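# Place bottles on wall ledges matching their cap colours

## Task

Put every bottle upright on the wall ledge whose coloured label strip matches that bottle's cap colour, with the bottle's entire base resting on the ledge. A bottle that topples or is left leaning means failure.

## Robot and tools

ROBOT. A Rainbow Robotics RB-Y1 in a physics simulation. Its base has two drive wheels plus two rear casters. It is 0.58 m wide, extends 0.10 m in front of the wheel axle and 0.57 m behind it, and sweeps a 0.58 m radius when spinning in place. It cannot move sideways. Above it sits a folding leg and torso (squat, shift, pitch, yaw), a head (pan, tilt) and two seven-joint arms, each ending in a parallel gripper. Each wrist has a camera whose housing juts out sideways and can strike things. Cameras: head_camera (896x504), left_wrist_camera and right_wrist_camera (644x364). Loose objects may occasionally get a small push from outside.

FRAMES. All positions are in metres. Base frame: origin on the floor midway between the drive wheels, x ahead, y to the left, z up. The left_hand and right_hand readings are in this frame and give the point between the finger pads, 0.03 m back from the tips. Fingers point along the hand's -z axis and close along its x axis. The chest reading is a spine point in the base frame. base_odometry uses the base frame as it was at scene start and only counts wheel rotation, so slip looks like motion. Heading is in rad, left positive.

move. Arguments: base, joints, target, min_time_s, contact_limits, plus cameras and blocking. Allowed combinations: base and/or joints (with optional min_time_s and contact_limits); target alone or with min_time_s; or contact_limits alone. With no action it just reports state and images.
- base: one object for the whole base, a velocity command, not a destination. x_m_s is forward speed in m/s (magnitude 0.005 to 1.5, or 0; negative reverses). turn_rad_s is turn rate in rad/s, positive to the left (magnitude 0.02 to 1.509, or 0). for_s is how long to send it, 0.1 to 5 s. Omitted speeds are 0. Distance is roughly speed times for_s. Acceleration is about 0.4 m/s² (turning 0.5 rad/s²), and coasting to rest can take up to about 3 s afterwards.
- joints: one dictionary covering all joints, keyed by name, with absolute targets. Angles are in rad; left_gripper_m and right_gripper_m are the pad opening in m (0 to 0.1). Key ranges: torso_squat_rad 0 to 1.2, torso_shift_rad -0.3 to 0.6, torso_pitch_rad -0.2 to 1.4 (positive bows forward), torso_yaw_rad -1.5 to 1.5 (positive left; lift both arms out by 0.2 rad or more first), head_pan_rad -0.523 to 0.523, head_tilt_rad -0.35 to 1.57 (positive looks down). Shoulder pitch ±2.356 (negative swings forward and up); left_shoulder_roll_rad 0 to 3.141, right_shoulder_roll_rad -3.141 to 0 (outward lift); shoulder yaw ±2.094; elbow -2.617 to 0.01 (negative bends); forearm roll ±3.141; wrist pitch -1.57 to 1.919; hand roll ±2.705. Combined torso limits also apply (for example squat + shift <= 1.52); breaking one leaves torso joints off_target.
- target: one hand only. side is "left" or "right"; x, y, z are an absolute hand-point position in the base frame, in m (-3 to 3); quat_wxyz is orientation written the way the hand readings print it. It is converted once into joint angles, so the hand travels on an arc; break long moves into short steps. Always waits to finish and is refused if an earlier move is still running.
- min_time_s: minimum duration in s (0.1 to 8) for arm, head and torso motions of that action.
- contact_limits: per gripper key, motor current in mA (200 to 672.5), kept until changed; starts at 672.5. Lower values grip more softly.
- cameras: list of camera names or ["all"]; [] for none. blocking: true/omitted waits for rest; false returns within about 0.5 s while motion continues.

wait: seconds (0 to 10), optional cameras; returns early once running moves settle. stop: brakes all your running motions; optional cameras. zoom_image: camera and region [x0, y0, x1, y1] in pixels of that camera's latest image, at most 504 by 504. finished_scene: scene number; call nothing after it in the same reply.

RESULTS. The move line reads done or the worst status. Hand status: reached (within 10 mm and 2 degrees), short (with distance), or refused (nothing moved). Joint words: moving, done, off_target (resting away from target, maybe still pushing), stopped, contact_stop (torso only), time_out, limit_stop_at_<name> (built-in guard, including own-body proximity), not_followed (withheld by arm-collision check, shown with "joint command not followed"), torque_fault, limit_stop_at_motor_heat. A refused call or an unrequested stop cancels the later move, wait and finished_scene calls in that reply. lidar_m lists 12 distances in 30-degree sectors, first straight ahead, counting counter-clockwise, seen only at 0.23 m height. motor_effort gives wheel effort in percent (peak in brackets). Also reported: joint torques, external torque estimates, wrist force/torque (uncalibrated, offsets up to 16 N), motor temperatures, on_its_own for uncommanded behaviour.

GRIPPING. Command an opening at least 0.005 m narrower than the object; off_target or done are both normal while holding.

AVOID. Arms touching each other hard, including fingers, grippers and camera cases; a hard press ends the scene. Keeping shoulder rolls outward about 0.5 rad keeps hands apart. Knocking objects off the work area or letting anything fall far. Dropping bottles or releasing them while moving. Ramming furniture or walls with the base; it does not stop on contact and can tip. Fast bending or stopping with arms reached forward or loaded, which can tip the robot. Joint contact torque reaching load limits (elbow 34.2, wrist joints 23.7, shoulder 66.5 N m) freezes everything for 10 s. Motors heat when holding loads or straining; at 80 °C an arm brakes for 30 to 60 s.

Each tool is called after "Call:" as name(argument=value, ...), one argument or row to a line, values as JSON.

## Session

Call:
move(
)

Scene clock: 0.00 s.
Joint torques (N m): no reading
External joint torques (N m): no reading
Motor temperatures (°C): left_arm=[34 39 32 39 35 43 40] | right_arm=[33 36 34 35 35 34 43]
Wrist force (N): no reading
Wrist torque (N m): no reading
Wrist force, peak (N): no reading
base_odometry: x=+0.000 y=+0.000 heading=+0.000
lidar_m: 3.95 2.48 1.74 1.99 2.10 1.67 1.63 1.72 2.47 2.64 2.45 3.88
base_status: not commanded
joint_positions: torso_squat_rad=+0.350 torso_shift_rad=+0.000 torso_pitch_rad=+0.000 torso_yaw_rad=+0.000 left_shoulder_pitch_rad=-0.048 left_shoulder_roll_rad=+0.048 left_shoulder_yaw_rad=-0.029 left_elbow_rad=-0.126 left_forearm_roll_rad=+0.039 left_wrist_pitch_rad=+0.009 left_hand_roll_rad=-0.012 left_gripper_m=+0.100 right_shoulder_pitch_rad=-0.009 right_shoulder_roll_rad=-0.013 right_shoulder_yaw_rad=+0.007 right_elbow_rad=-0.267 right_forearm_roll_rad=-0.043 right_wrist_pitch_rad=+0.022 right_hand_roll_rad=-0.017 right_gripper_m=+0.100 head_pan_rad=+0.000 head_tilt_rad=+0.400
joint_status: not commanded
wheel_motors_off: 0
motor_effort: left_wheel=+1 right_wheel=-1
chest: x=-0.2280 y=-0.0002 z=+1.2475 quat_wxyz=(+1.000, +0.000, +0.000, +0.000) (m; base frame)
left_hand: x=-0.1340 y=+0.2540 z=+0.5691 quat_wxyz=(+0.996, +0.022, -0.081, -0.010) (m; base frame)
right_hand: x=-0.0969 y=-0.2280 z=+0.5737 quat_wxyz=(+0.992, -0.001, -0.127, -0.024) (m; base frame)
pictures: head_camera, left_wrist_camera, right_wrist_camera

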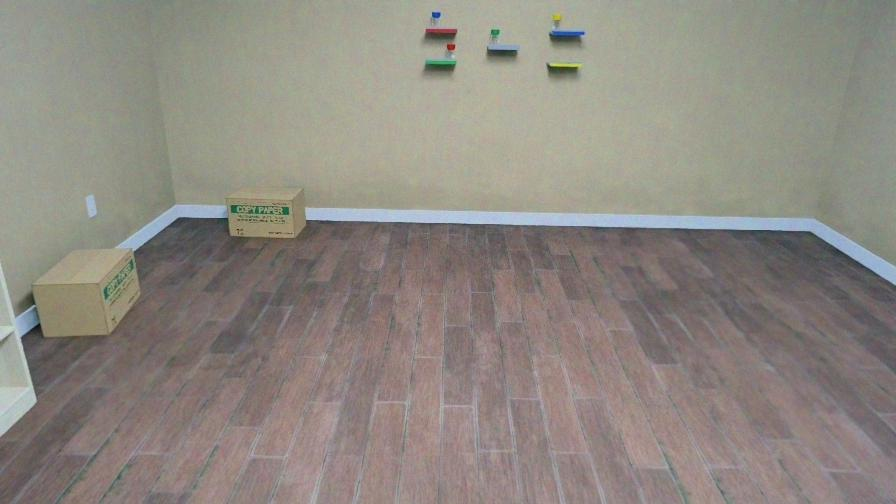

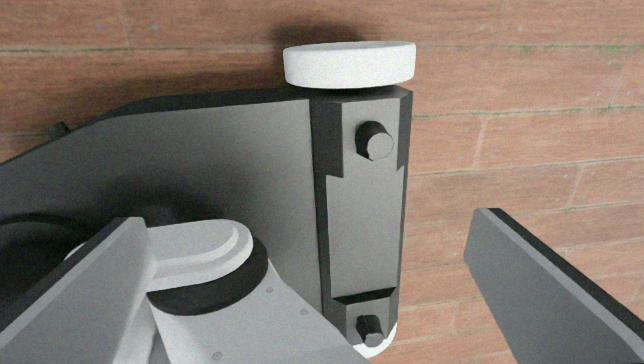

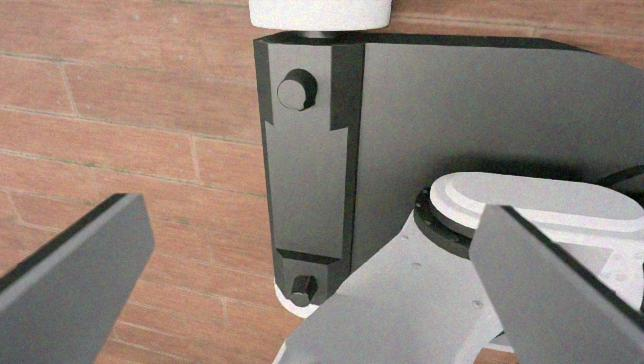

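Call:
zoom_image(
  camera="head_camera",
  region=[400, 0, 610, 90],
)

Scaled by 2.400 from the camera's 896x504 image, which has a finer 1280x720 frame.

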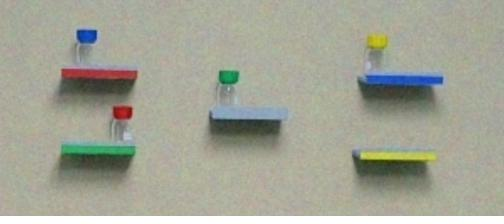

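Call:
move(
  base={"turn_rad_s": -0.16, "for_s": 0.5},
  cameras=[],
)

Call:
move(
  base={"x_m_s": 0.5, "for_s": 5},
  joints={"head_tilt_rad": 0.1},
  cameras=["head_camera"],
)

Scene clock: 7.17 s.
Joint torques (N m): left_arm=[-3.15 2.17 -0.56 -0.6 -0.15 -0.48 0.26] | right_arm=[-2.85 -0.85 0.85 -1.22 0.09 -0.52 0.1]
External joint torques (N m): left_arm=[-0.28 0.61 -0.64 0.03 -0.16 -0.04 0.27] | right_arm=[0.29 -0.02 0.89 0.4 0.02 0.04 0.09]
Wrist force (N): left_arm=[0.3 0.8 -5.1] | right_arm=[1.4 -1.4 -5.1]
Wrist torque (N m): left_arm=[-0.21 0.10 -0.03] | right_arm=[0.18 -0.03 -0.24]
Wrist force, peak (N): left_arm=[0.1 0.9 -5.5] | right_arm=[0.4 -2.5 -6.3]
move: done
base_odometry: x=+0.000 y=+0.000 heading=-0.079
lidar_m: 4.20 2.48 1.74 1.99 2.05 1.71 1.63 1.69 2.27 2.63 2.45 3.61
base_status: done (sent for 0.5 of 0.5 s)
joint_positions: torso_squat_rad=+0.350 torso_shift_rad=+0.000 torso_pitch_rad=+0.000 torso_yaw_rad=+0.000 left_shoulder_pitch_rad=-0.048 left_shoulder_roll_rad=+0.048 left_shoulder_yaw_rad=-0.029 left_elbow_rad=-0.126 left_forearm_roll_rad=+0.039 left_wrist_pitch_rad=+0.009 left_hand_roll_rad=-0.012 left_gripper_m=+0.100 right_shoulder_pitch_rad=-0.009 right_shoulder_roll_rad=-0.013 right_shoulder_yaw_rad=+0.007 right_elbow_rad=-0.267 right_forearm_roll_rad=-0.043 right_wrist_pitch_rad=+0.022 right_hand_roll_rad=-0.017 right_gripper_m=+0.100 head_pan_rad=+0.000 head_tilt_rad=+0.400
joint_status: not commanded
wheel_motors_off: 0
motor_effort: left_wheel=+5(26) right_wheel=-5(25)
chest: x=-0.2280 y=-0.0002 z=+1.2475 quat_wxyz=(+1.000, +0.000, +0.000, +0.000) (m; base frame)
left_hand: x=-0.1340 y=+0.2540 z=+0.5691 quat_wxyz=(+0.996, +0.022, -0.081, -0.010) (m; base frame)
right_hand: x=-0.0969 y=-0.2280 z=+0.5737 quat_wxyz=(+0.992, -0.001, -0.127, -0.024) (m; base frame)
pictures: none
No camera images: "cameras" was empty.

Scene clock: 13.80 s.
Joint torques (N m): left_arm=[-2.3 2.47 -0.61 -0.55 -0.23 -0.55 0.22] | right_arm=[-2.51 -0.8 0.4 -0.8 0.02 -0.26 0.09]
External joint torques (N m): left_arm=[0.57 0.91 -0.69 0.09 -0.24 -0.11 0.22] | right_arm=[0.63 0.03 0.43 0.82 -0.05 0.3 0.08]
Wrist force (N): left_arm=[-0.2 0.9 -5.2] | right_arm=[1.3 -1.4 -5.0]
Wrist torque (N m): left_arm=[-0.22 0.04 -0.03] | right_arm=[0.17 -0.05 -0.18]
Wrist force, peak (N): left_arm=[0.4 1.1 -5.7] | right_arm=[1.1 -1.6 -6.5]
move: done
base_odometry: x=+2.492 y=-0.198 heading=-0.079
lidar_m: 1.72 1.73 1.82 1.66 1.77 2.42 4.12 3.76 2.38 2.53 2.53 1.81
base_status: done (sent for 5 of 5 s)
joint_positions: torso_squat_rad=+0.350 torso_shift_rad=+0.000 torso_pitch_rad=+0.000 torso_yaw_rad=+0.000 left_shoulder_pitch_rad=-0.048 left_shoulder_roll_rad=+0.048 left_shoulder_yaw_rad=-0.029 left_elbow_rad=-0.126 left_forearm_roll_rad=+0.039 left_wrist_pitch_rad=+0.009 left_hand_roll_rad=-0.012 left_gripper_m=+0.100 right_shoulder_pitch_rad=-0.009 right_shoulder_roll_rad=-0.013 right_shoulder_yaw_rad=+0.007 right_elbow_rad=-0.267 right_forearm_roll_rad=-0.043 right_wrist_pitch_rad=+0.022 right_hand_roll_rad=-0.017 right_gripper_m=+0.100 head_pan_rad=+0.000 head_tilt_rad=+0.100
joint_status: all done
wheel_motors_off: 0
motor_effort: left_wheel=-2(37) right_wheel=+1(29)
chest: x=-0.2280 y=-0.0002 z=+1.2475 quat_wxyz=(+1.000, +0.000, +0.000, +0.000) (m; base frame)
left_hand: x=-0.1339 y=+0.2540 z=+0.5691 quat_wxyz=(+0.996, +0.022, -0.081, -0.010) (m; base frame)
right_hand: x=-0.0968 y=-0.2280 z=+0.5737 quat_wxyz=(+0.992, -0.001, -0.127, -0.024) (m; base frame)
pictures: head_camera
camera_calibration:
head_camera: T_world_to_cam=[[-0.0332061, -0.999318, 0.0161303, -0.0256848], [-0.0635744, -0.0139946, -0.997879, 1.4899], [0.997425, -0.0341611, -0.0630664, 0.239776], [0, 0, 0, 1]] pos_world=[-0.145292, 0.00337435, 1.50228]

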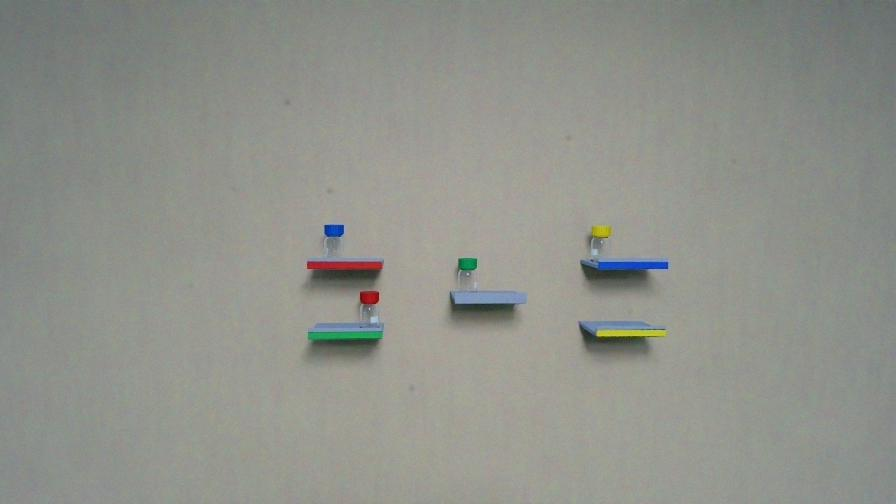

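Call:
zoom_image(
  camera="head_camera",
  region=[290, 200, 690, 360],
)

Scaled by 1.260 from the camera's 896x504 image, which has a finer 1280x720 frame.

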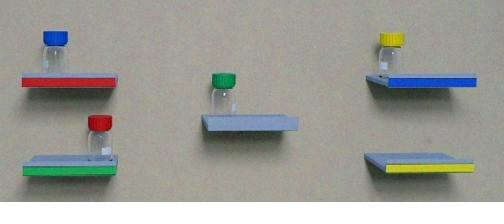

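Call:
move(
  base={"turn_rad_s": 0.12, "for_s": 0.5},
  cameras=[],
)

Call:
move(
  base={"x_m_s": 0.3, "for_s": 2.3},
  joints={"head_tilt_rad": 0.2},
  cameras=["head_camera"],
)

Scene clock: 21.43 s.
Joint torques (N m): left_arm=[-2.49 2.38 -0.65 -0.57 -0.02 -0.53 0.21] | right_arm=[-2.18 -0.6 0.6 -0.93 -0.04 -0.5 0.06]
External joint torques (N m): left_arm=[0.38 0.81 -0.73 0.06 -0.03 -0.09 0.22] | right_arm=[0.96 0.22 0.64 0.69 -0.11 0.06 0.05]
Wrist force (N): left_arm=[0.0 0.9 -5.0] | right_arm=[1.6 -1.9 -5.3]
Wrist torque (N m): left_arm=[-0.22 0.08 -0.03] | right_arm=[0.21 -0.03 -0.18]
Wrist force, peak (N): left_arm=[0.2 0.8 -5.6] | right_arm=[2.0 -1.6 -6.2]
move: done
base_odometry: x=+2.492 y=-0.198 heading=-0.020
lidar_m: 1.72 1.72 1.93 1.66 1.76 2.43 4.12 3.53 2.39 2.54 2.39 1.77
base_status: done (sent for 0.5 of 0.5 s)
joint_positions: torso_squat_rad=+0.350 torso_shift_rad=+0.000 torso_pitch_rad=+0.000 torso_yaw_rad=+0.000 left_shoulder_pitch_rad=-0.048 left_shoulder_roll_rad=+0.048 left_shoulder_yaw_rad=-0.029 left_elbow_rad=-0.126 left_forearm_roll_rad=+0.039 left_wrist_pitch_rad=+0.009 left_hand_roll_rad=-0.012 left_gripper_m=+0.100 right_shoulder_pitch_rad=-0.009 right_shoulder_roll_rad=-0.013 right_shoulder_yaw_rad=+0.007 right_elbow_rad=-0.267 right_forearm_roll_rad=-0.043 right_wrist_pitch_rad=+0.022 right_hand_roll_rad=-0.017 right_gripper_m=+0.100 head_pan_rad=+0.000 head_tilt_rad=+0.100
joint_status: not commanded
wheel_motors_off: 0
motor_effort: left_wheel=-9(24) right_wheel=+3(19)
chest: x=-0.2280 y=-0.0002 z=+1.2475 quat_wxyz=(+1.000, +0.000, +0.000, +0.000) (m; base frame)
left_hand: x=-0.1339 y=+0.2540 z=+0.5691 quat_wxyz=(+0.996, +0.022, -0.081, -0.010) (m; base frame)
right_hand: x=-0.0968 y=-0.2280 z=+0.5737 quat_wxyz=(+0.992, -0.001, -0.127, -0.024) (m; base frame)
pictures: none
No camera images: "cameras" was empty.

Scene clock: 25.20 s.
Joint torques (N m): left_arm=[-2.45 2.51 -0.73 -0.76 -0.06 -0.49 0.23] | right_arm=[-2.71 -0.7 0.32 -1.18 0.08 -0.44 -0.09]
External joint torques (N m): left_arm=[0.41 0.94 -0.82 -0.13 -0.07 -0.06 0.24] | right_arm=[0.42 0.13 0.35 0.44 0.02 0.12 -0.11]
Wrist force (N): left_arm=[0.0 0.7 -5.3] | right_arm=[1.1 -1.2 -5.3]
Wrist torque (N m): left_arm=[-0.19 0.08 -0.03] | right_arm=[0.10 -0.08 -0.20]
Wrist force, peak (N): left_arm=[0.1 1.2 -5.5] | right_arm=[1.5 -2.0 -6.3]
move: done
base_odometry: x=+3.182 y=-0.212 heading=-0.020
lidar_m: 1.03 1.08 1.27 1.73 1.75 2.48 4.81 2.99 2.64 2.56 1.44 1.07
base_status: done (sent for 2.3 of 2.3 s)
joint_positions: torso_squat_rad=+0.350 torso_shift_rad=+0.000 torso_pitch_rad=+0.000 torso_yaw_rad=+0.000 left_shoulder_pitch_rad=-0.048 left_shoulder_roll_rad=+0.048 left_shoulder_yaw_rad=-0.029 left_elbow_rad=-0.126 left_forearm_roll_rad=+0.039 left_wrist_pitch_rad=+0.009 left_hand_roll_rad=-0.012 left_gripper_m=+0.100 right_shoulder_pitch_rad=-0.009 right_shoulder_roll_rad=-0.013 right_shoulder_yaw_rad=+0.007 right_elbow_rad=-0.267 right_forearm_roll_rad=-0.043 right_wrist_pitch_rad=+0.022 right_hand_roll_rad=-0.017 right_gripper_m=+0.100 head_pan_rad=+0.000 head_tilt_rad=+0.200
joint_status: all done
wheel_motors_off: 0
motor_effort: left_wheel=+0(29) right_wheel=-2(25)
chest: x=-0.2280 y=-0.0002 z=+1.2475 quat_wxyz=(+1.000, +0.000, +0.000, +0.000) (m; base frame)
left_hand: x=-0.1339 y=+0.2540 z=+0.5691 quat_wxyz=(+0.996, +0.022, -0.081, -0.010) (m; base frame)
right_hand: x=-0.0969 y=-0.2280 z=+0.5737 quat_wxyz=(+0.992, -0.001, -0.127, -0.024) (m; base frame)
pictures: head_camera
camera_calibration:
head_camera: T_world_to_cam=[[-0.0313322, -0.999322, 0.0193479, -0.0299626], [-0.162752, -0.0139981, -0.986568, 1.45311], [0.986169, -0.0340602, -0.162203, 0.380963], [0, 0, 0, 1]] pos_world=[-0.140135, 0.00337414, 1.49596]

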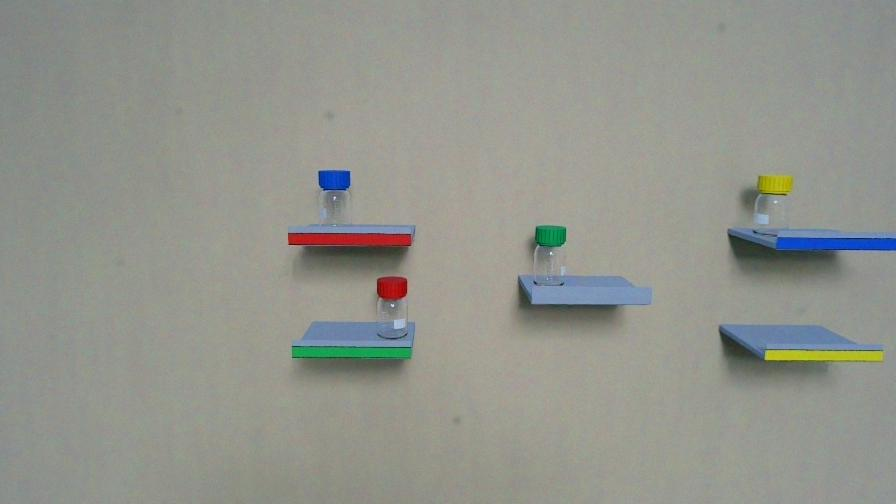

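Call:
zoom_image(
  camera="head_camera",
  region=[270, 150, 450, 370],
)

Call:
zoom_image(
  camera="head_camera",
  region=[500, 210, 680, 320],
)

Call:
zoom_image(
  camera="head_camera",
  region=[700, 150, 896, 370],
)

Scaled by 2.291 from the camera's 896x504 image, which has a finer 1280x720 frame.

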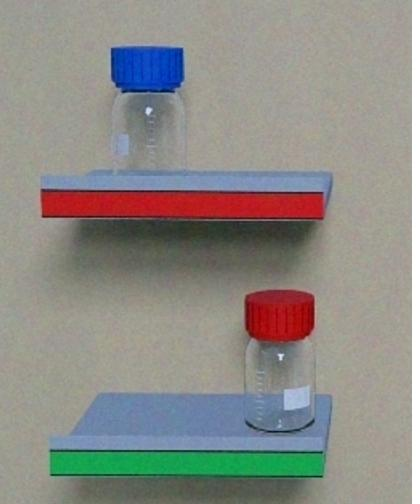

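Scaled by 2.800 from the camera's 896x504 image, which has a finer 1280x720 frame.

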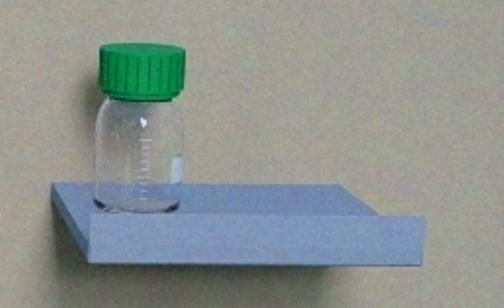

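Scaled by 2.291 from the camera's 896x504 image, which has a finer 1280x720 frame.

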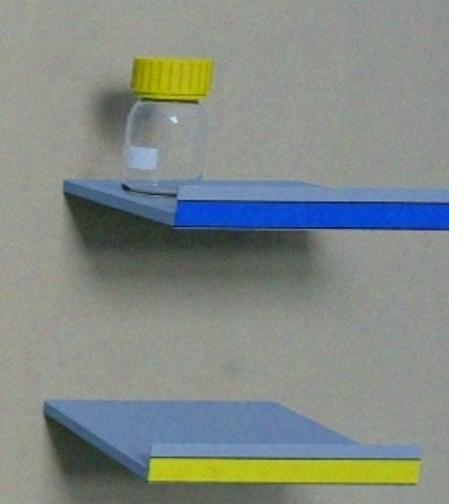

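Call:
move(
  target={"side": "right", "x": 0.34, "y": -0.25, "z": 1.25, "quat_wxyz": [0.5, -0.5, -0.5, 0.5]},
  min_time_s=3,
  cameras=["head_camera", "right_wrist_camera"],
)

Scene clock: 32.37 s.
Joint torques (N m): left_arm=[-2.61 2.49 -0.64 -0.55 -0.19 -0.48 0.34] | right_arm=[-16.59 -7.83 -1.62 -7.6 0.62 -1.68 -0.01]
External joint torques (N m): left_arm=[0.26 0.93 -0.73 0.09 -0.2 -0.04 0.35] | right_arm=[0.15 -1.16 2.7 0.82 -0.02 0.18 0]
Wrist force (N): left_arm=[-0.1 1.1 -5.2] | right_arm=[3.0 5.0 0.6]
Wrist torque (N m): left_arm=[-0.25 0.07 -0.05] | right_arm=[-0.31 0.08 -0.22]
Wrist force, peak (N): left_arm=[0.0 1.1 -5.6] | right_arm=[1.4 -1.3 -6.5]
move: done
base_odometry: x=+3.182 y=-0.212 heading=-0.020
lidar_m: 1.03 1.08 1.25 1.72 1.75 2.47 4.80 2.99 2.63 2.55 1.44 1.07
base_status: not commanded
joint_positions: torso_squat_rad=+0.350 torso_shift_rad=+0.000 torso_pitch_rad=+0.000 torso_yaw_rad=+0.000 left_shoulder_pitch_rad=-0.048 left_shoulder_roll_rad=+0.048 left_shoulder_yaw_rad=-0.029 left_elbow_rad=-0.126 left_forearm_roll_rad=+0.039 left_wrist_pitch_rad=+0.009 left_hand_roll_rad=-0.012 left_gripper_m=+0.100 right_shoulder_pitch_rad=-0.394 right_shoulder_roll_rad=-0.376 right_shoulder_yaw_rad=+0.014 right_elbow_rad=-1.967 right_forearm_roll_rad=+0.006 right_wrist_pitch_rad=+0.790 right_hand_roll_rad=+1.187 right_gripper_m=+0.100 head_pan_rad=+0.000 head_tilt_rad=+0.200
joint_status: all done
wheel_motors_off: 0
motor_effort: left_wheel=+1(1) right_wheel=-3(3)
chest: x=-0.2280 y=-0.0002 z=+1.2475 quat_wxyz=(+1.000, +0.000, +0.000, +0.000) (m; base frame)
left_hand: x=-0.1339 y=+0.2540 z=+0.5691 quat_wxyz=(+0.996, +0.022, -0.081, -0.010) (m; base frame)
right_hand: x=+0.3393 y=-0.2504 z=+1.2502 quat_wxyz=(+0.500, -0.500, -0.500, +0.499) (m; base frame)
right_hand_status: reached (checked arc, planned for 3.0 s): 1 mm and 0.1 deg off.
pictures: head_camera, right_wrist_camera
camera_calibration:
head_camera: T_world_to_cam=[[-0.0313322, -0.999322, 0.0193479, -0.0299626], [-0.162752, -0.0139981, -0.986568, 1.45311], [0.986169, -0.0340602, -0.162203, 0.380963], [0, 0, 0, 1]] pos_world=[-0.140135, 0.00337414, 1.49596]
right_wrist_camera: T_world_to_cam=[[-0.0183562, -0.998536, 0.0508726, -0.312249], [-0.495915, -0.0350885, -0.867662, 1.27125], [0.868177, -0.0411554, -0.494545, 0.385513], [0, 0, 0, 1]] pos_world=[0.290007, -0.25132, 1.30956]

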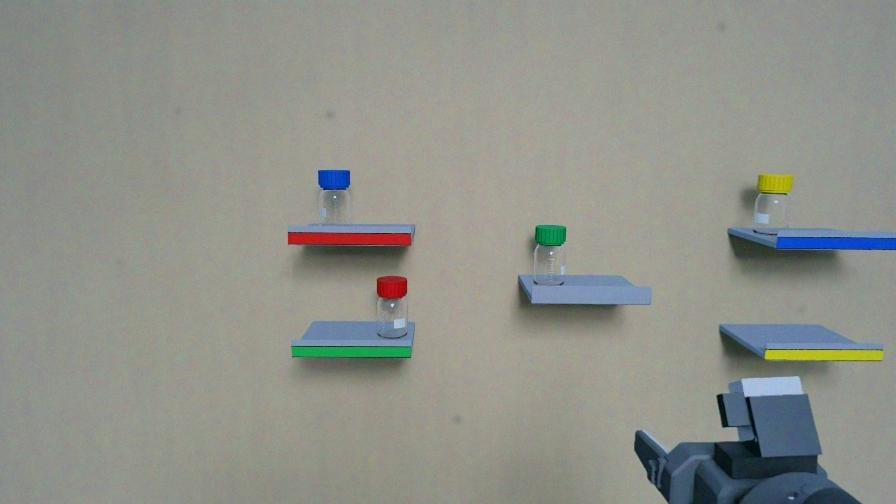

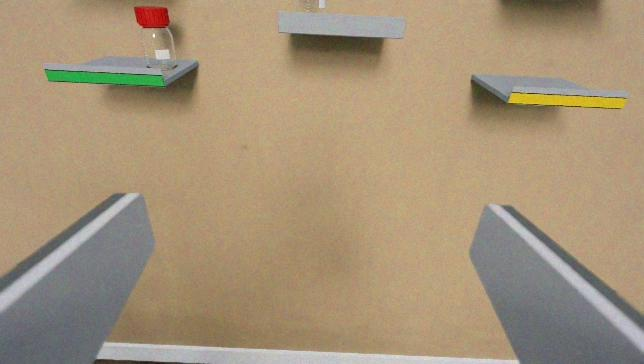

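Call:
zoom_image(
  camera="head_camera",
  region=[600, 340, 896, 504],
)

Scaled by 1.703 from the camera's 896x504 image, which has a finer 1280x720 frame.

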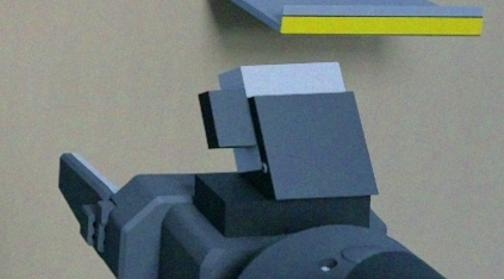

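Call:
move(
  target={"side": "right", "x": 0.3, "y": -0.2, "z": 0.95, "quat_wxyz": [0.7071, 0, -0.7071, 0]},
  min_time_s=3,
  cameras=[],
)

Call:
move(
  joints={"head_tilt_rad": 0.9, "head_pan_rad": -0.3},
  cameras=["head_camera", "right_wrist_camera"],
)

Scene clock: 38.30 s.
Joint torques (N m): left_arm=[-2.37 2.46 -0.46 -0.66 -0.06 -0.42 0.22] | right_arm=[-11.11 -0.55 1.87 -7.89 0.25 -2.02 -0.31]
External joint torques (N m): left_arm=[0.5 0.89 -0.55 -0.02 -0.07 0.02 0.23] | right_arm=[1.77 0.13 2.34 1.91 -0.21 -0.13 -0.37]
Wrist force (N): left_arm=[-0.1 0.9 -5.1] | right_arm=[-2.6 -1.3 1.0]
Wrist torque (N m): left_arm=[-0.22 0.06 -0.05] | right_arm=[0.10 -0.19 -0.09]
Wrist force, peak (N): left_arm=[-0.1 0.8 -5.5] | right_arm=[3.8 5.1 1.0]
move: done
base_odometry: x=+3.182 y=-0.212 heading=-0.020
lidar_m: 1.04 1.08 1.26 1.72 1.75 2.48 4.80 2.99 2.63 2.55 1.45 1.07
base_status: not commanded
joint_positions: torso_squat_rad=+0.350 torso_shift_rad=+0.000 torso_pitch_rad=+0.000 torso_yaw_rad=+0.000 left_shoulder_pitch_rad=-0.048 left_shoulder_roll_rad=+0.048 left_shoulder_yaw_rad=-0.029 left_elbow_rad=-0.126 left_forearm_roll_rad=+0.039 left_wrist_pitch_rad=+0.009 left_hand_roll_rad=-0.012 left_gripper_m=+0.100 right_shoulder_pitch_rad=-0.128 right_shoulder_roll_rad=-0.038 right_shoulder_yaw_rad=+0.092 right_elbow_rad=-1.147 right_forearm_roll_rad=-0.420 right_wrist_pitch_rad=-0.326 right_hand_roll_rad=+0.350 right_gripper_m=+0.100 head_pan_rad=+0.000 head_tilt_rad=+0.200
joint_status: all done
wheel_motors_off: 0
motor_effort: left_wheel=+1(1) right_wheel=-2(4)
chest: x=-0.2280 y=-0.0002 z=+1.2475 quat_wxyz=(+1.000, +0.000, +0.000, +0.000) (m; base frame)
left_hand: x=-0.1339 y=+0.2540 z=+0.5691 quat_wxyz=(+0.996, +0.022, -0.081, -0.010) (m; base frame)
right_hand: x=+0.3001 y=-0.2003 z=+0.9503 quat_wxyz=(+0.707, +0.000, -0.707, +0.000) (m; base frame)
right_hand_status: reached (checked arc, planned for 3.0 s): 0 mm and 0.1 deg off.
pictures: none
No camera images: "cameras" was empty.

Scene clock: 39.43 s.
Joint torques (N m): left_arm=[-2.4 2.65 -0.79 -0.59 -0.09 -0.52 0.21] | right_arm=[-10.56 0.22 1.97 -8.55 0.32 -1.83 -0.14]
External joint torques (N m): left_arm=[0.46 1.09 -0.87 0.04 -0.1 -0.09 0.22] | right_arm=[2.32 0.9 2.43 1.25 -0.15 0.06 -0.2]
Wrist force (N): left_arm=[-0.3 0.6 -5.0] | right_arm=[-3.2 -2.1 -0.2]
Wrist torque (N m): left_arm=[-0.19 0.04 -0.03] | right_arm=[0.15 -0.25 -0.12]
Wrist force, peak (N): left_arm=[-0.2 1.3 -5.3] | right_arm=[-3.6 -1.5 1.5]
move: done
base_odometry: x=+3.182 y=-0.212 heading=-0.020
lidar_m: 1.04 1.08 1.27 1.72 1.74 2.48 4.81 2.99 2.63 2.56 1.44 1.07
base_status: not commanded
joint_positions: torso_squat_rad=+0.350 torso_shift_rad=+0.000 torso_pitch_rad=+0.000 torso_yaw_rad=+0.000 left_shoulder_pitch_rad=-0.048 left_shoulder_roll_rad=+0.048 left_shoulder_yaw_rad=-0.029 left_elbow_rad=-0.126 left_forearm_roll_rad=+0.039 left_wrist_pitch_rad=+0.009 left_hand_roll_rad=-0.012 left_gripper_m=+0.100 right_shoulder_pitch_rad=-0.128 right_shoulder_roll_rad=-0.038 right_shoulder_yaw_rad=+0.092 right_elbow_rad=-1.147 right_forearm_roll_rad=-0.420 right_wrist_pitch_rad=-0.326 right_hand_roll_rad=+0.350 right_gripper_m=+0.100 head_pan_rad=-0.300 head_tilt_rad=+0.900
joint_status: all done
wheel_motors_off: 0
motor_effort: left_wheel=+0(1) right_wheel=-3(4)
chest: x=-0.2280 y=-0.0002 z=+1.2475 quat_wxyz=(+1.000, +0.000, +0.000, +0.000) (m; base frame)
left_hand: x=-0.1339 y=+0.2540 z=+0.5691 quat_wxyz=(+0.996, +0.022, -0.081, -0.010) (m; base frame)
right_hand: x=+0.3001 y=-0.2003 z=+0.9503 quat_wxyz=(+0.707, +0.000, -0.707, +0.000) (m; base frame)
pictures: head_camera, right_wrist_camera
camera_calibration:
head_camera: T_world_to_cam=[[-0.305839, -0.951444, 0.0348713, -0.109046], [-0.730503, 0.211014, -0.64949, 0.848289], [0.610596, -0.224113, -0.75957, 1.16829], [0, 0, 0, 1]] pos_world=[-0.127025, -0.0209227, 1.44216]
right_wrist_camera: T_world_to_cam=[[-0.0175426, -0.0519075, -0.998498, 0.938874], [-0.495921, 0.867605, -0.0363901, 0.38416], [0.86819, 0.494538, -0.040962, -0.0503638], [0, 0, 0, 1]] pos_world=[0.250709, -0.259658, 0.94938]

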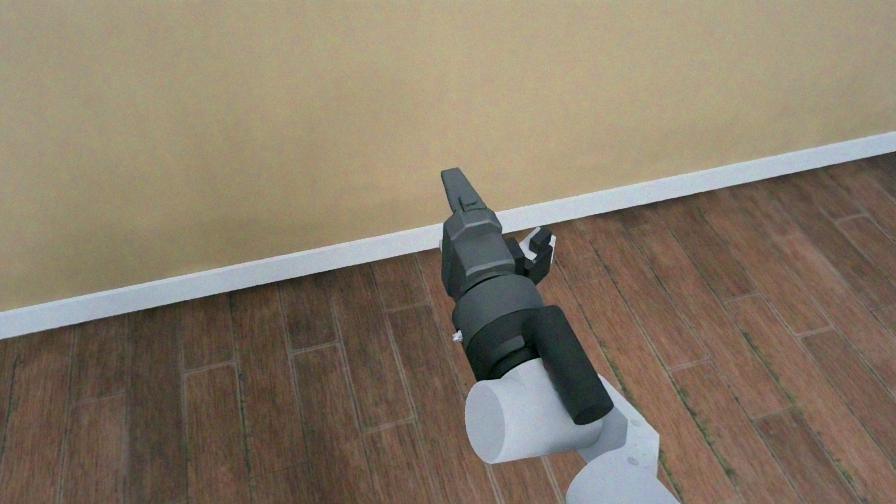

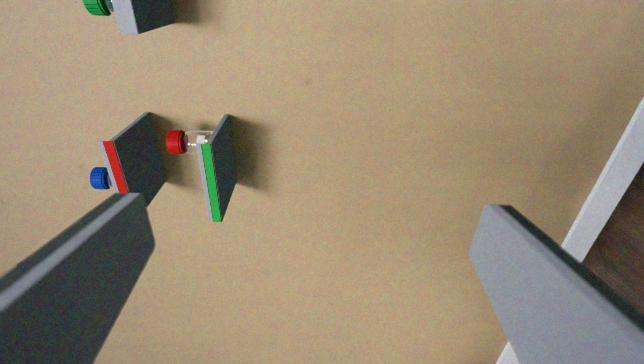

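Call:
zoom_image(
  camera="head_camera",
  region=[400, 140, 640, 340],
)

Scaled by 2.100 from the camera's 896x504 image, which has a finer 1280x720 frame.

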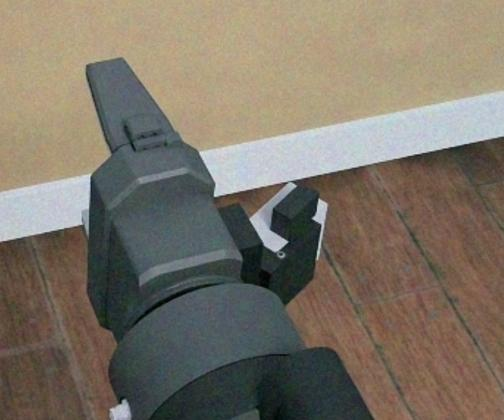

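Call:
move(
  target={"side": "right", "x": 0.36, "y": 0.18, "z": 1.21, "quat_wxyz": [0.39614, -0.36299, -0.56978, 0.62181]},
  min_time_s=4,
  cameras=[],
)

Call:
move(
  joints={"head_tilt_rad": 0.35, "head_pan_rad": 0.0},
  cameras=["head_camera", "right_wrist_camera"],
)

Scene clock: 48.80 s.
Joint torques (N m): left_arm=[-2.55 2.43 -0.52 -0.52 -0.14 -0.44 0.27] | right_arm=[-22.12 -1.74 -3.67 -5.07 1.22 -0.3 -0.13]
External joint torques (N m): left_arm=[0.32 0.87 -0.61 0.11 -0.15 0 0.28] | right_arm=[-0.02 0.81 3.32 1.27 -0.01 0.29 -0.12]
Wrist force (N): left_arm=[-0.1 0.8 -5.0] | right_arm=[3.5 4.5 -0.1]
Wrist torque (N m): left_arm=[-0.21 0.07 -0.03] | right_arm=[-0.25 0.12 -0.04]
Wrist force, peak (N): left_arm=[0.1 1.1 -5.5] | right_arm=[4.1 5.0 0.2]
move: done
base_odometry: x=+3.182 y=-0.212 heading=-0.020
lidar_m: 1.03 1.09 1.27 1.72 1.75 2.47 4.81 2.99 2.64 2.55 1.44 1.06
base_status: not commanded
joint_positions: torso_squat_rad=+0.350 torso_shift_rad=+0.000 torso_pitch_rad=+0.000 torso_yaw_rad=+0.000 left_shoulder_pitch_rad=-0.048 left_shoulder_roll_rad=+0.048 left_shoulder_yaw_rad=-0.029 left_elbow_rad=-0.126 left_forearm_roll_rad=+0.039 left_wrist_pitch_rad=+0.009 left_hand_roll_rad=-0.012 left_gripper_m=+0.100 right_shoulder_pitch_rad=-1.197 right_shoulder_roll_rad=+0.000 right_shoulder_yaw_rad=+0.869 right_elbow_rad=-1.019 right_forearm_roll_rad=+0.346 right_wrist_pitch_rad=+0.688 right_hand_roll_rad=+0.300 right_gripper_m=+0.100 head_pan_rad=-0.300 head_tilt_rad=+0.900
joint_status: all done
wheel_motors_off: 0
motor_effort: left_wheel=+1(1) right_wheel=-2(4)
chest: x=-0.2280 y=-0.0002 z=+1.2475 quat_wxyz=(+1.000, +0.000, +0.000, +0.000) (m; base frame)
left_hand: x=-0.1339 y=+0.2540 z=+0.5691 quat_wxyz=(+0.996, +0.022, -0.081, -0.010) (m; base frame)
right_hand: x=+0.3602 y=+0.1790 z=+1.2105 quat_wxyz=(+0.395, -0.362, -0.570, +0.623) (m; base frame)
right_hand_status: reached (checked arc, planned for 4.0 s): 1 mm and 0.2 deg off.
pictures: none
No camera images: "cameras" was empty.

Scene clock: 49.83 s.
Joint torques (N m): left_arm=[-2.63 2.51 -0.38 -0.55 -0.09 -0.5 0.21] | right_arm=[-21.98 -1.64 -4.28 -5.33 1.19 -0.18 -0.21]
External joint torques (N m): left_arm=[0.23 0.95 -0.47 0.09 -0.09 -0.06 0.22] | right_arm=[0.12 0.91 2.7 1.01 -0.04 0.42 -0.21]
Wrist force (N): left_arm=[0.0 1.1 -5.1] | right_arm=[3.8 3.5 0.0]
Wrist torque (N m): left_arm=[-0.25 0.07 -0.04] | right_arm=[-0.18 0.16 -0.04]
Wrist force, peak (N): left_arm=[0.3 0.9 -5.4] | right_arm=[4.2 5.4 -0.5]
move: done
base_odometry: x=+3.182 y=-0.212 heading=-0.020
lidar_m: 1.04 1.09 1.27 1.72 1.74 2.48 4.81 2.99 2.64 2.56 1.44 1.07
base_status: not commanded
joint_positions: torso_squat_rad=+0.350 torso_shift_rad=+0.000 torso_pitch_rad=+0.000 torso_yaw_rad=+0.000 left_shoulder_pitch_rad=-0.048 left_shoulder_roll_rad=+0.048 left_shoulder_yaw_rad=-0.029 left_elbow_rad=-0.126 left_forearm_roll_rad=+0.039 left_wrist_pitch_rad=+0.009 left_hand_roll_rad=-0.012 left_gripper_m=+0.100 right_shoulder_pitch_rad=-1.197 right_shoulder_roll_rad=+0.000 right_shoulder_yaw_rad=+0.869 right_elbow_rad=-1.018 right_forearm_roll_rad=+0.346 right_wrist_pitch_rad=+0.688 right_hand_roll_rad=+0.300 right_gripper_m=+0.100 head_pan_rad=+0.000 head_tilt_rad=+0.350
joint_status: all done
wheel_motors_off: 0
motor_effort: left_wheel=+1(1) right_wheel=-2(4)
chest: x=-0.2280 y=-0.0002 z=+1.2475 quat_wxyz=(+1.000, +0.000, +0.000, +0.000) (m; base frame)
left_hand: x=-0.1339 y=+0.2540 z=+0.5691 quat_wxyz=(+0.996, +0.022, -0.081, -0.010) (m; base frame)
right_hand: x=+0.3602 y=+0.1790 z=+1.2105 quat_wxyz=(+0.395, -0.362, -0.570, +0.623) (m; base frame)
pictures: head_camera, right_wrist_camera
camera_calibration:
head_camera: T_world_to_cam=[[-0.0279934, -0.999325, 0.0237807, -0.0356949], [-0.3085, -0.0139918, -0.951121, 1.37171], [0.950812, -0.0339615, -0.307901, 0.584544], [0, 0, 0, 1]] pos_world=[-0.133618, 0.00337391, 1.48549]
right_wrist_camera: T_world_to_cam=[[0.414252, -0.908601, 0.0532945, -0.0560087], [-0.500928, -0.27649, -0.820137, 1.24977], [0.759912, 0.313047, -0.56968, 0.43198], [0, 0, 0, 1]] pos_world=[0.32098, 0.15943, 1.27406]

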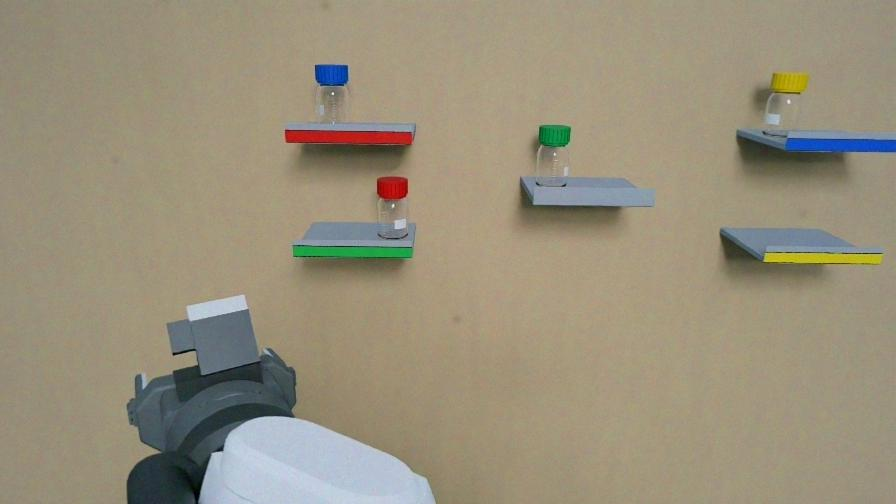

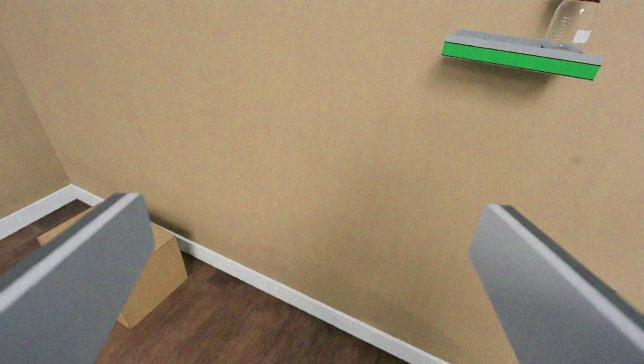

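Call:
move(
  base={"x_m_s": 0.25, "for_s": 1.5},
  cameras=["head_camera", "right_wrist_camera"],
)

Scene clock: 54.97 s.
Joint torques (N m): left_arm=[-2.12 2.13 -0.73 -0.73 -0.18 -0.49 0.24] | right_arm=[-21.18 -2.22 -4.56 -5.85 1.26 -0.31 -0.07]
External joint torques (N m): left_arm=[0.75 0.57 -0.82 -0.1 -0.18 -0.05 0.25] | right_arm=[0.92 0.32 2.42 0.49 0.03 0.29 -0.06]
Wrist force (N): left_arm=[-0.1 1.0 -5.1] | right_arm=[3.5 3.8 -0.1]
Wrist torque (N m): left_arm=[-0.24 0.07 -0.03] | right_arm=[-0.17 0.12 -0.02]
Wrist force, peak (N): left_arm=[0.2 0.9 -5.5] | right_arm=[3.8 5.4 0.0]
move: done
base_odometry: x=+3.557 y=-0.219 heading=-0.020
lidar_m: 0.66 0.69 0.97 1.14 1.81 2.76 5.18 3.03 2.64 2.38 0.92 0.68
base_status: done (sent for 1.5 of 1.5 s)
joint_positions: torso_squat_rad=+0.350 torso_shift_rad=+0.000 torso_pitch_rad=+0.000 torso_yaw_rad=+0.000 left_shoulder_pitch_rad=-0.048 left_shoulder_roll_rad=+0.048 left_shoulder_yaw_rad=-0.029 left_elbow_rad=-0.126 left_forearm_roll_rad=+0.039 left_wrist_pitch_rad=+0.009 left_hand_roll_rad=-0.012 left_gripper_m=+0.100 right_shoulder_pitch_rad=-1.197 right_shoulder_roll_rad=+0.000 right_shoulder_yaw_rad=+0.869 right_elbow_rad=-1.018 right_forearm_roll_rad=+0.346 right_wrist_pitch_rad=+0.688 right_hand_roll_rad=+0.300 right_gripper_m=+0.100 head_pan_rad=+0.000 head_tilt_rad=+0.350
joint_status: not commanded
wheel_motors_off: 0
motor_effort: left_wheel=-1(28) right_wheel=-4(17)
chest: x=-0.2279 y=-0.0002 z=+1.2475 quat_wxyz=(+1.000, +0.000, +0.000, +0.000) (m; base frame)
left_hand: x=-0.1339 y=+0.2540 z=+0.5691 quat_wxyz=(+0.996, +0.022, -0.081, -0.010) (m; base frame)
right_hand: x=+0.3602 y=+0.1790 z=+1.2105 quat_wxyz=(+0.395, -0.362, -0.570, +0.623) (m; base frame)
pictures: head_camera, right_wrist_camera
camera_calibration:
head_camera: T_world_to_cam=[[-0.0279929, -0.999325, 0.0237823, -0.0356972], [-0.3085, -0.0139935, -0.951121, 1.37171], [0.950812, -0.0339615, -0.307901, 0.584544], [0, 0, 0, 1]] pos_world=[-0.133618, 0.00337392, 1.48549]
right_wrist_camera: T_world_to_cam=[[0.414318, -0.908564, 0.0534036, -0.0560425], [-0.500872, -0.27661, -0.82013, 1.24974], [0.759913, 0.313046, -0.569679, 0.432024], [0, 0, 0, 1]] pos_world=[0.32088, 0.15953, 1.27406]

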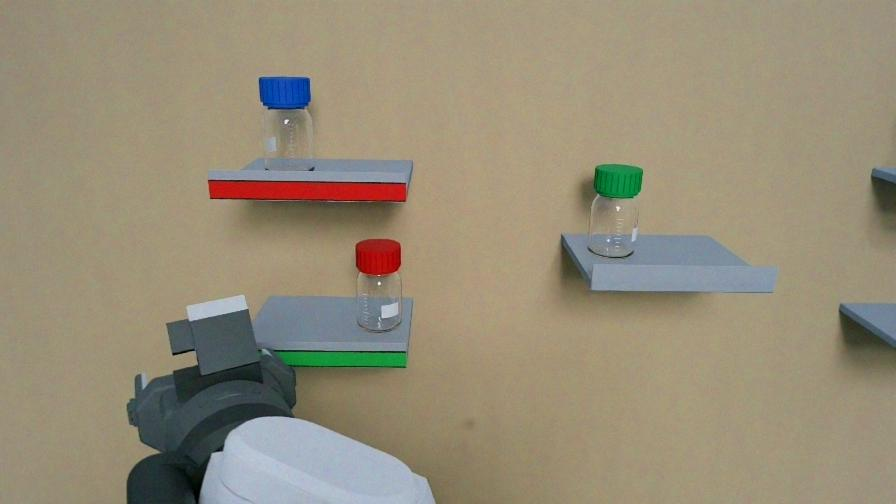

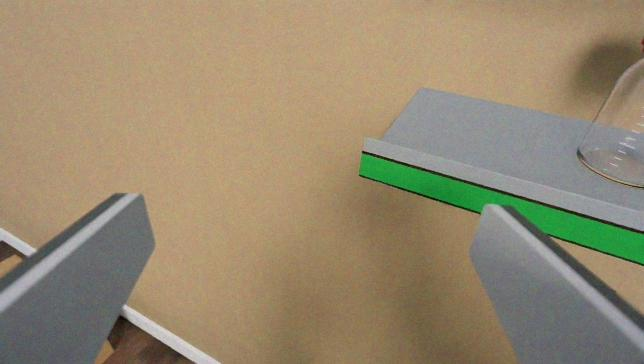

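Call:
zoom_image(
  camera="head_camera",
  region=[190, 60, 430, 390],
)

Call:
zoom_image(
  camera="right_wrist_camera",
  region=[340, 40, 644, 280],
)

Scaled by 1.527 from the camera's 896x504 image, which has a finer 1280x720 frame.

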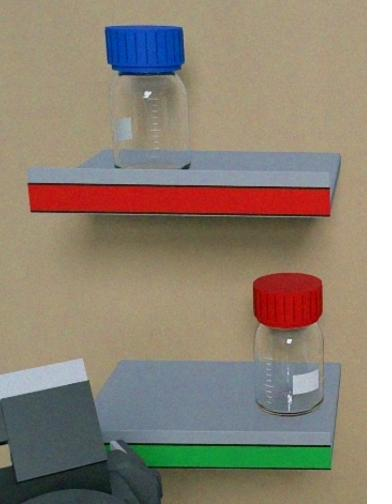

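Scaled by 1.658 from the camera's 644x364 image, which has a finer 1265x715 frame.

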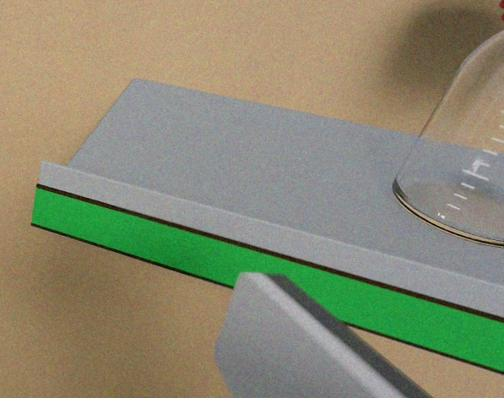

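Call:
zoom_image(
  camera="head_camera",
  region=[540, 150, 800, 310],
)

Call:
zoom_image(
  camera="head_camera",
  region=[340, 140, 430, 210],
)

Call:
zoom_image(
  camera="head_camera",
  region=[340, 280, 430, 380],
)

Scaled by 1.938 from the camera's 896x504 image, which has a finer 1280x720 frame.

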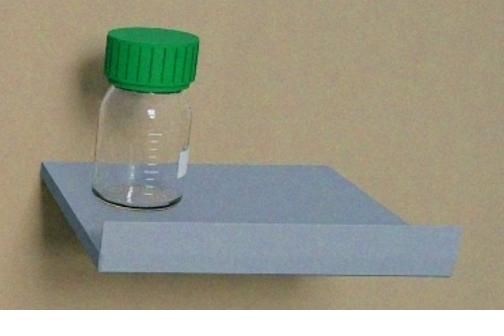

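Scaled by 5.600 from the camera's 896x504 image, which has a finer 1280x720 frame.

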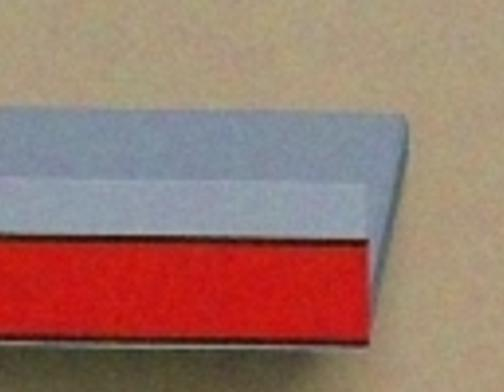

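Scaled by 5.040 from the camera's 896x504 image, which has a finer 1280x720 frame.

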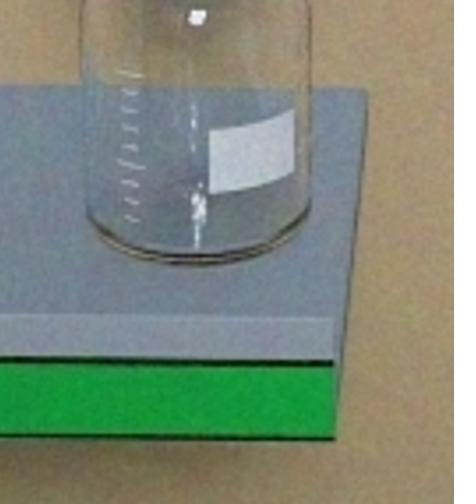

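Call:
move(
  target={"side": "right", "x": 0.30, "y": -0.24, "z": 1.32, "quat_wxyz": [0.52133, -0.47771, -0.47771, 0.52133]},
  min_time_s=3,
  cameras=["right_wrist_camera"],
)

Call:
move(
  target={"side": "right", "x": 0.36, "y": -0.638, "z": 1.41, "quat_wxyz": [0.62181, -0.56978, -0.36299, 0.39614]},
  min_time_s=3,
  cameras=["head_camera", "right_wrist_camera"],
)

Scene clock: 63.07 s.
Joint torques (N m): left_arm=[-2.55 2.77 -0.53 -0.52 -0.02 -0.39 0.28] | right_arm=[-14.59 -11.97 -9.52 -3.25 1.41 -1.12 0.11]
External joint torques (N m): left_arm=[0.32 1.2 -0.62 0.11 -0.03 0.04 0.29] | right_arm=[1.86 -1.9 -0.1 0.08 -0.13 0.07 0.12]
Wrist force (N): left_arm=[-0.2 0.9 -5.3] | right_arm=[2.8 3.9 0.2]
Wrist torque (N m): left_arm=[-0.21 0.05 -0.03] | right_arm=[-0.17 0.05 -0.20]
Wrist force, peak (N): left_arm=[0.0 1.0 -5.4] | right_arm=[3.5 5.7 0.3]
move: done
base_odometry: x=+3.557 y=-0.219 heading=-0.020
lidar_m: 0.66 0.69 0.97 1.14 1.80 2.76 5.18 3.03 2.63 2.39 0.92 0.68
base_status: not commanded
joint_positions: torso_squat_rad=+0.350 torso_shift_rad=+0.000 torso_pitch_rad=+0.000 torso_yaw_rad=+0.000 left_shoulder_pitch_rad=-0.048 left_shoulder_roll_rad=+0.048 left_shoulder_yaw_rad=-0.029 left_elbow_rad=-0.126 left_forearm_roll_rad=+0.039 left_wrist_pitch_rad=+0.009 left_hand_roll_rad=-0.012 left_gripper_m=+0.100 right_shoulder_pitch_rad=-0.621 right_shoulder_roll_rad=-0.943 right_shoulder_yaw_rad=+0.301 right_elbow_rad=-2.192 right_forearm_roll_rad=-0.153 right_wrist_pitch_rad=+1.179 right_hand_roll_rad=+0.632 right_gripper_m=+0.100 head_pan_rad=+0.000 head_tilt_rad=+0.350
joint_status: all done
wheel_motors_off: 0
motor_effort: left_wheel=-1(1) right_wheel=-4(5)
chest: x=-0.2280 y=-0.0002 z=+1.2475 quat_wxyz=(+1.000, +0.000, +0.000, +0.000) (m; base frame)
left_hand: x=-0.1339 y=+0.2540 z=+0.5691 quat_wxyz=(+0.996, +0.022, -0.081, -0.010) (m; base frame)
right_hand: x=+0.2999 y=-0.2395 z=+1.3203 quat_wxyz=(+0.522, -0.479, -0.477, +0.520) (m; base frame)
right_hand_status: reached (checked arc, planned for 3.0 s): 1 mm and 0.1 deg off.
pictures: right_wrist_camera
camera_calibration:
right_wrist_camera: T_world_to_cam=[[-0.0147073, -0.998495, 0.0528388, -0.309313], [-0.569191, -0.0350863, -0.821456, 1.27396], [0.822074, -0.0421568, -0.567819, 0.565182], [0, 0, 0, 1]] pos_world=[0.255954, -0.240323, 1.38376]

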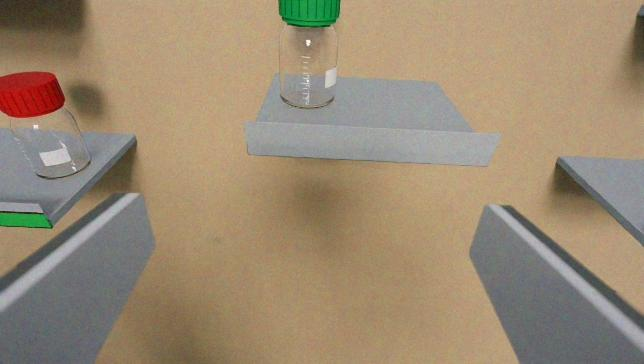

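Scene clock: 66.40 s.
Joint torques (N m): left_arm=[-2.41 2.46 -0.3 -0.77 -0.14 -0.54 0.31] | right_arm=[-19.2 -18.73 -5.77 -5.71 -0.01 -1.78 0.03]
External joint torques (N m): left_arm=[0.45 0.89 -0.39 -0.13 -0.14 -0.1 0.32] | right_arm=[-0.26 -1.4 -0.02 1.23 -0.34 0.21 0.04]
Wrist force (N): left_arm=[-0.3 0.8 -5.0] | right_arm=[2.4 5.1 0.3]
Wrist torque (N m): left_arm=[-0.21 0.04 -0.04] | right_arm=[-0.27 -0.02 -0.21]
Wrist force, peak (N): left_arm=[-0.2 1.0 -5.4] | right_arm=[4.1 5.3 -1.4]
move: done
base_odometry: x=+3.557 y=-0.219 heading=-0.020
lidar_m: 0.66 0.69 0.97 1.13 1.81 2.76 5.18 3.03 2.63 2.38 0.93 0.68
base_status: not commanded
joint_positions: torso_squat_rad=+0.350 torso_shift_rad=+0.000 torso_pitch_rad=+0.000 torso_yaw_rad=+0.000 left_shoulder_pitch_rad=-0.048 left_shoulder_roll_rad=+0.048 left_shoulder_yaw_rad=-0.029 left_elbow_rad=-0.126 left_forearm_roll_rad=+0.039 left_wrist_pitch_rad=+0.009 left_hand_roll_rad=-0.012 left_gripper_m=+0.100 right_shoulder_pitch_rad=-0.948 right_shoulder_roll_rad=-1.178 right_shoulder_yaw_rad=+0.031 right_elbow_rad=-0.893 right_forearm_roll_rad=-0.702 right_wrist_pitch_rad=+0.620 right_hand_roll_rad=+1.428 right_gripper_m=+0.100 head_pan_rad=+0.000 head_tilt_rad=+0.350
joint_status: all done
wheel_motors_off: 0
motor_effort: left_wheel=+0(1) right_wheel=-4(5)
chest: x=-0.2280 y=-0.0002 z=+1.2475 quat_wxyz=(+1.000, +0.000, +0.000, +0.000) (m; base frame)
left_hand: x=-0.1339 y=+0.2540 z=+0.5691 quat_wxyz=(+0.996, +0.022, -0.081, -0.010) (m; base frame)
right_hand: x=+0.3596 y=-0.6377 z=+1.4100 quat_wxyz=(+0.622, -0.571, -0.363, +0.394) (m; base frame)
right_hand_status: reached (checked arc, planned for 3.0 s): 0 mm and 0.3 deg off.
pictures: head_camera, right_wrist_camera
camera_calibration:
head_camera: T_world_to_cam=[[-0.0279934, -0.999325, 0.0237807, -0.0356949], [-0.3085, -0.0139918, -0.951121, 1.37171], [0.950812, -0.0339615, -0.307901, 0.584544], [0, 0, 0, 1]] pos_world=[-0.133618, 0.00337391, 1.48549]
right_wrist_camera: T_world_to_cam=[[-0.436682, -0.898086, 0.0524437, -0.494465], [-0.529067, 0.209228, -0.822382, 1.5103], [0.727597, -0.386865, -0.566514, 0.362559], [0, 0, 0, 1]] pos_world=[0.319327, -0.619808, 1.47337]

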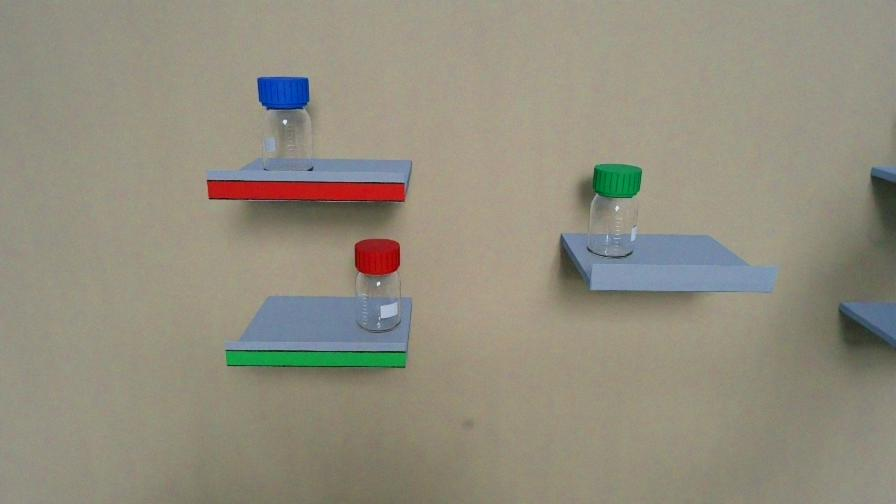

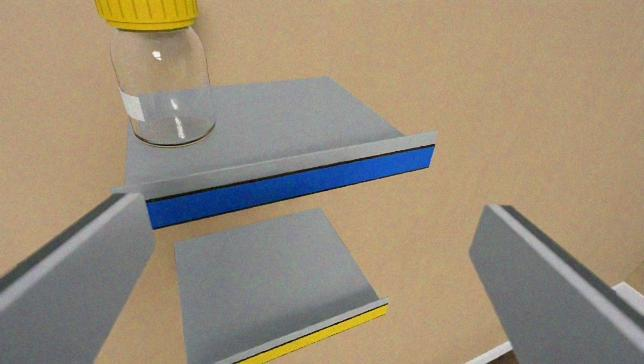

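Call:
zoom_image(
  camera="right_wrist_camera",
  region=[90, 0, 450, 240],
)

Call:
zoom_image(
  camera="right_wrist_camera",
  region=[100, 180, 500, 364],
)

Scaled by 1.400 from the camera's 644x364 image, which has a finer 1265x715 frame.

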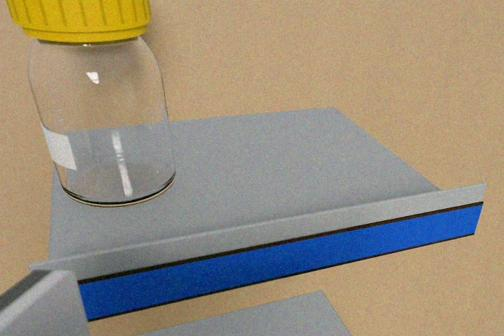

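Scaled by 1.260 from the camera's 644x364 image, which has a finer 1265x715 frame.

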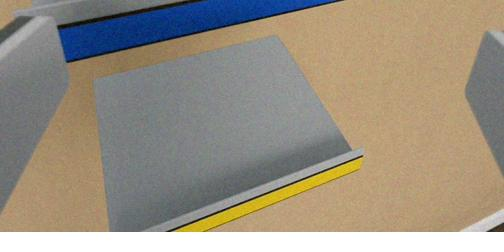

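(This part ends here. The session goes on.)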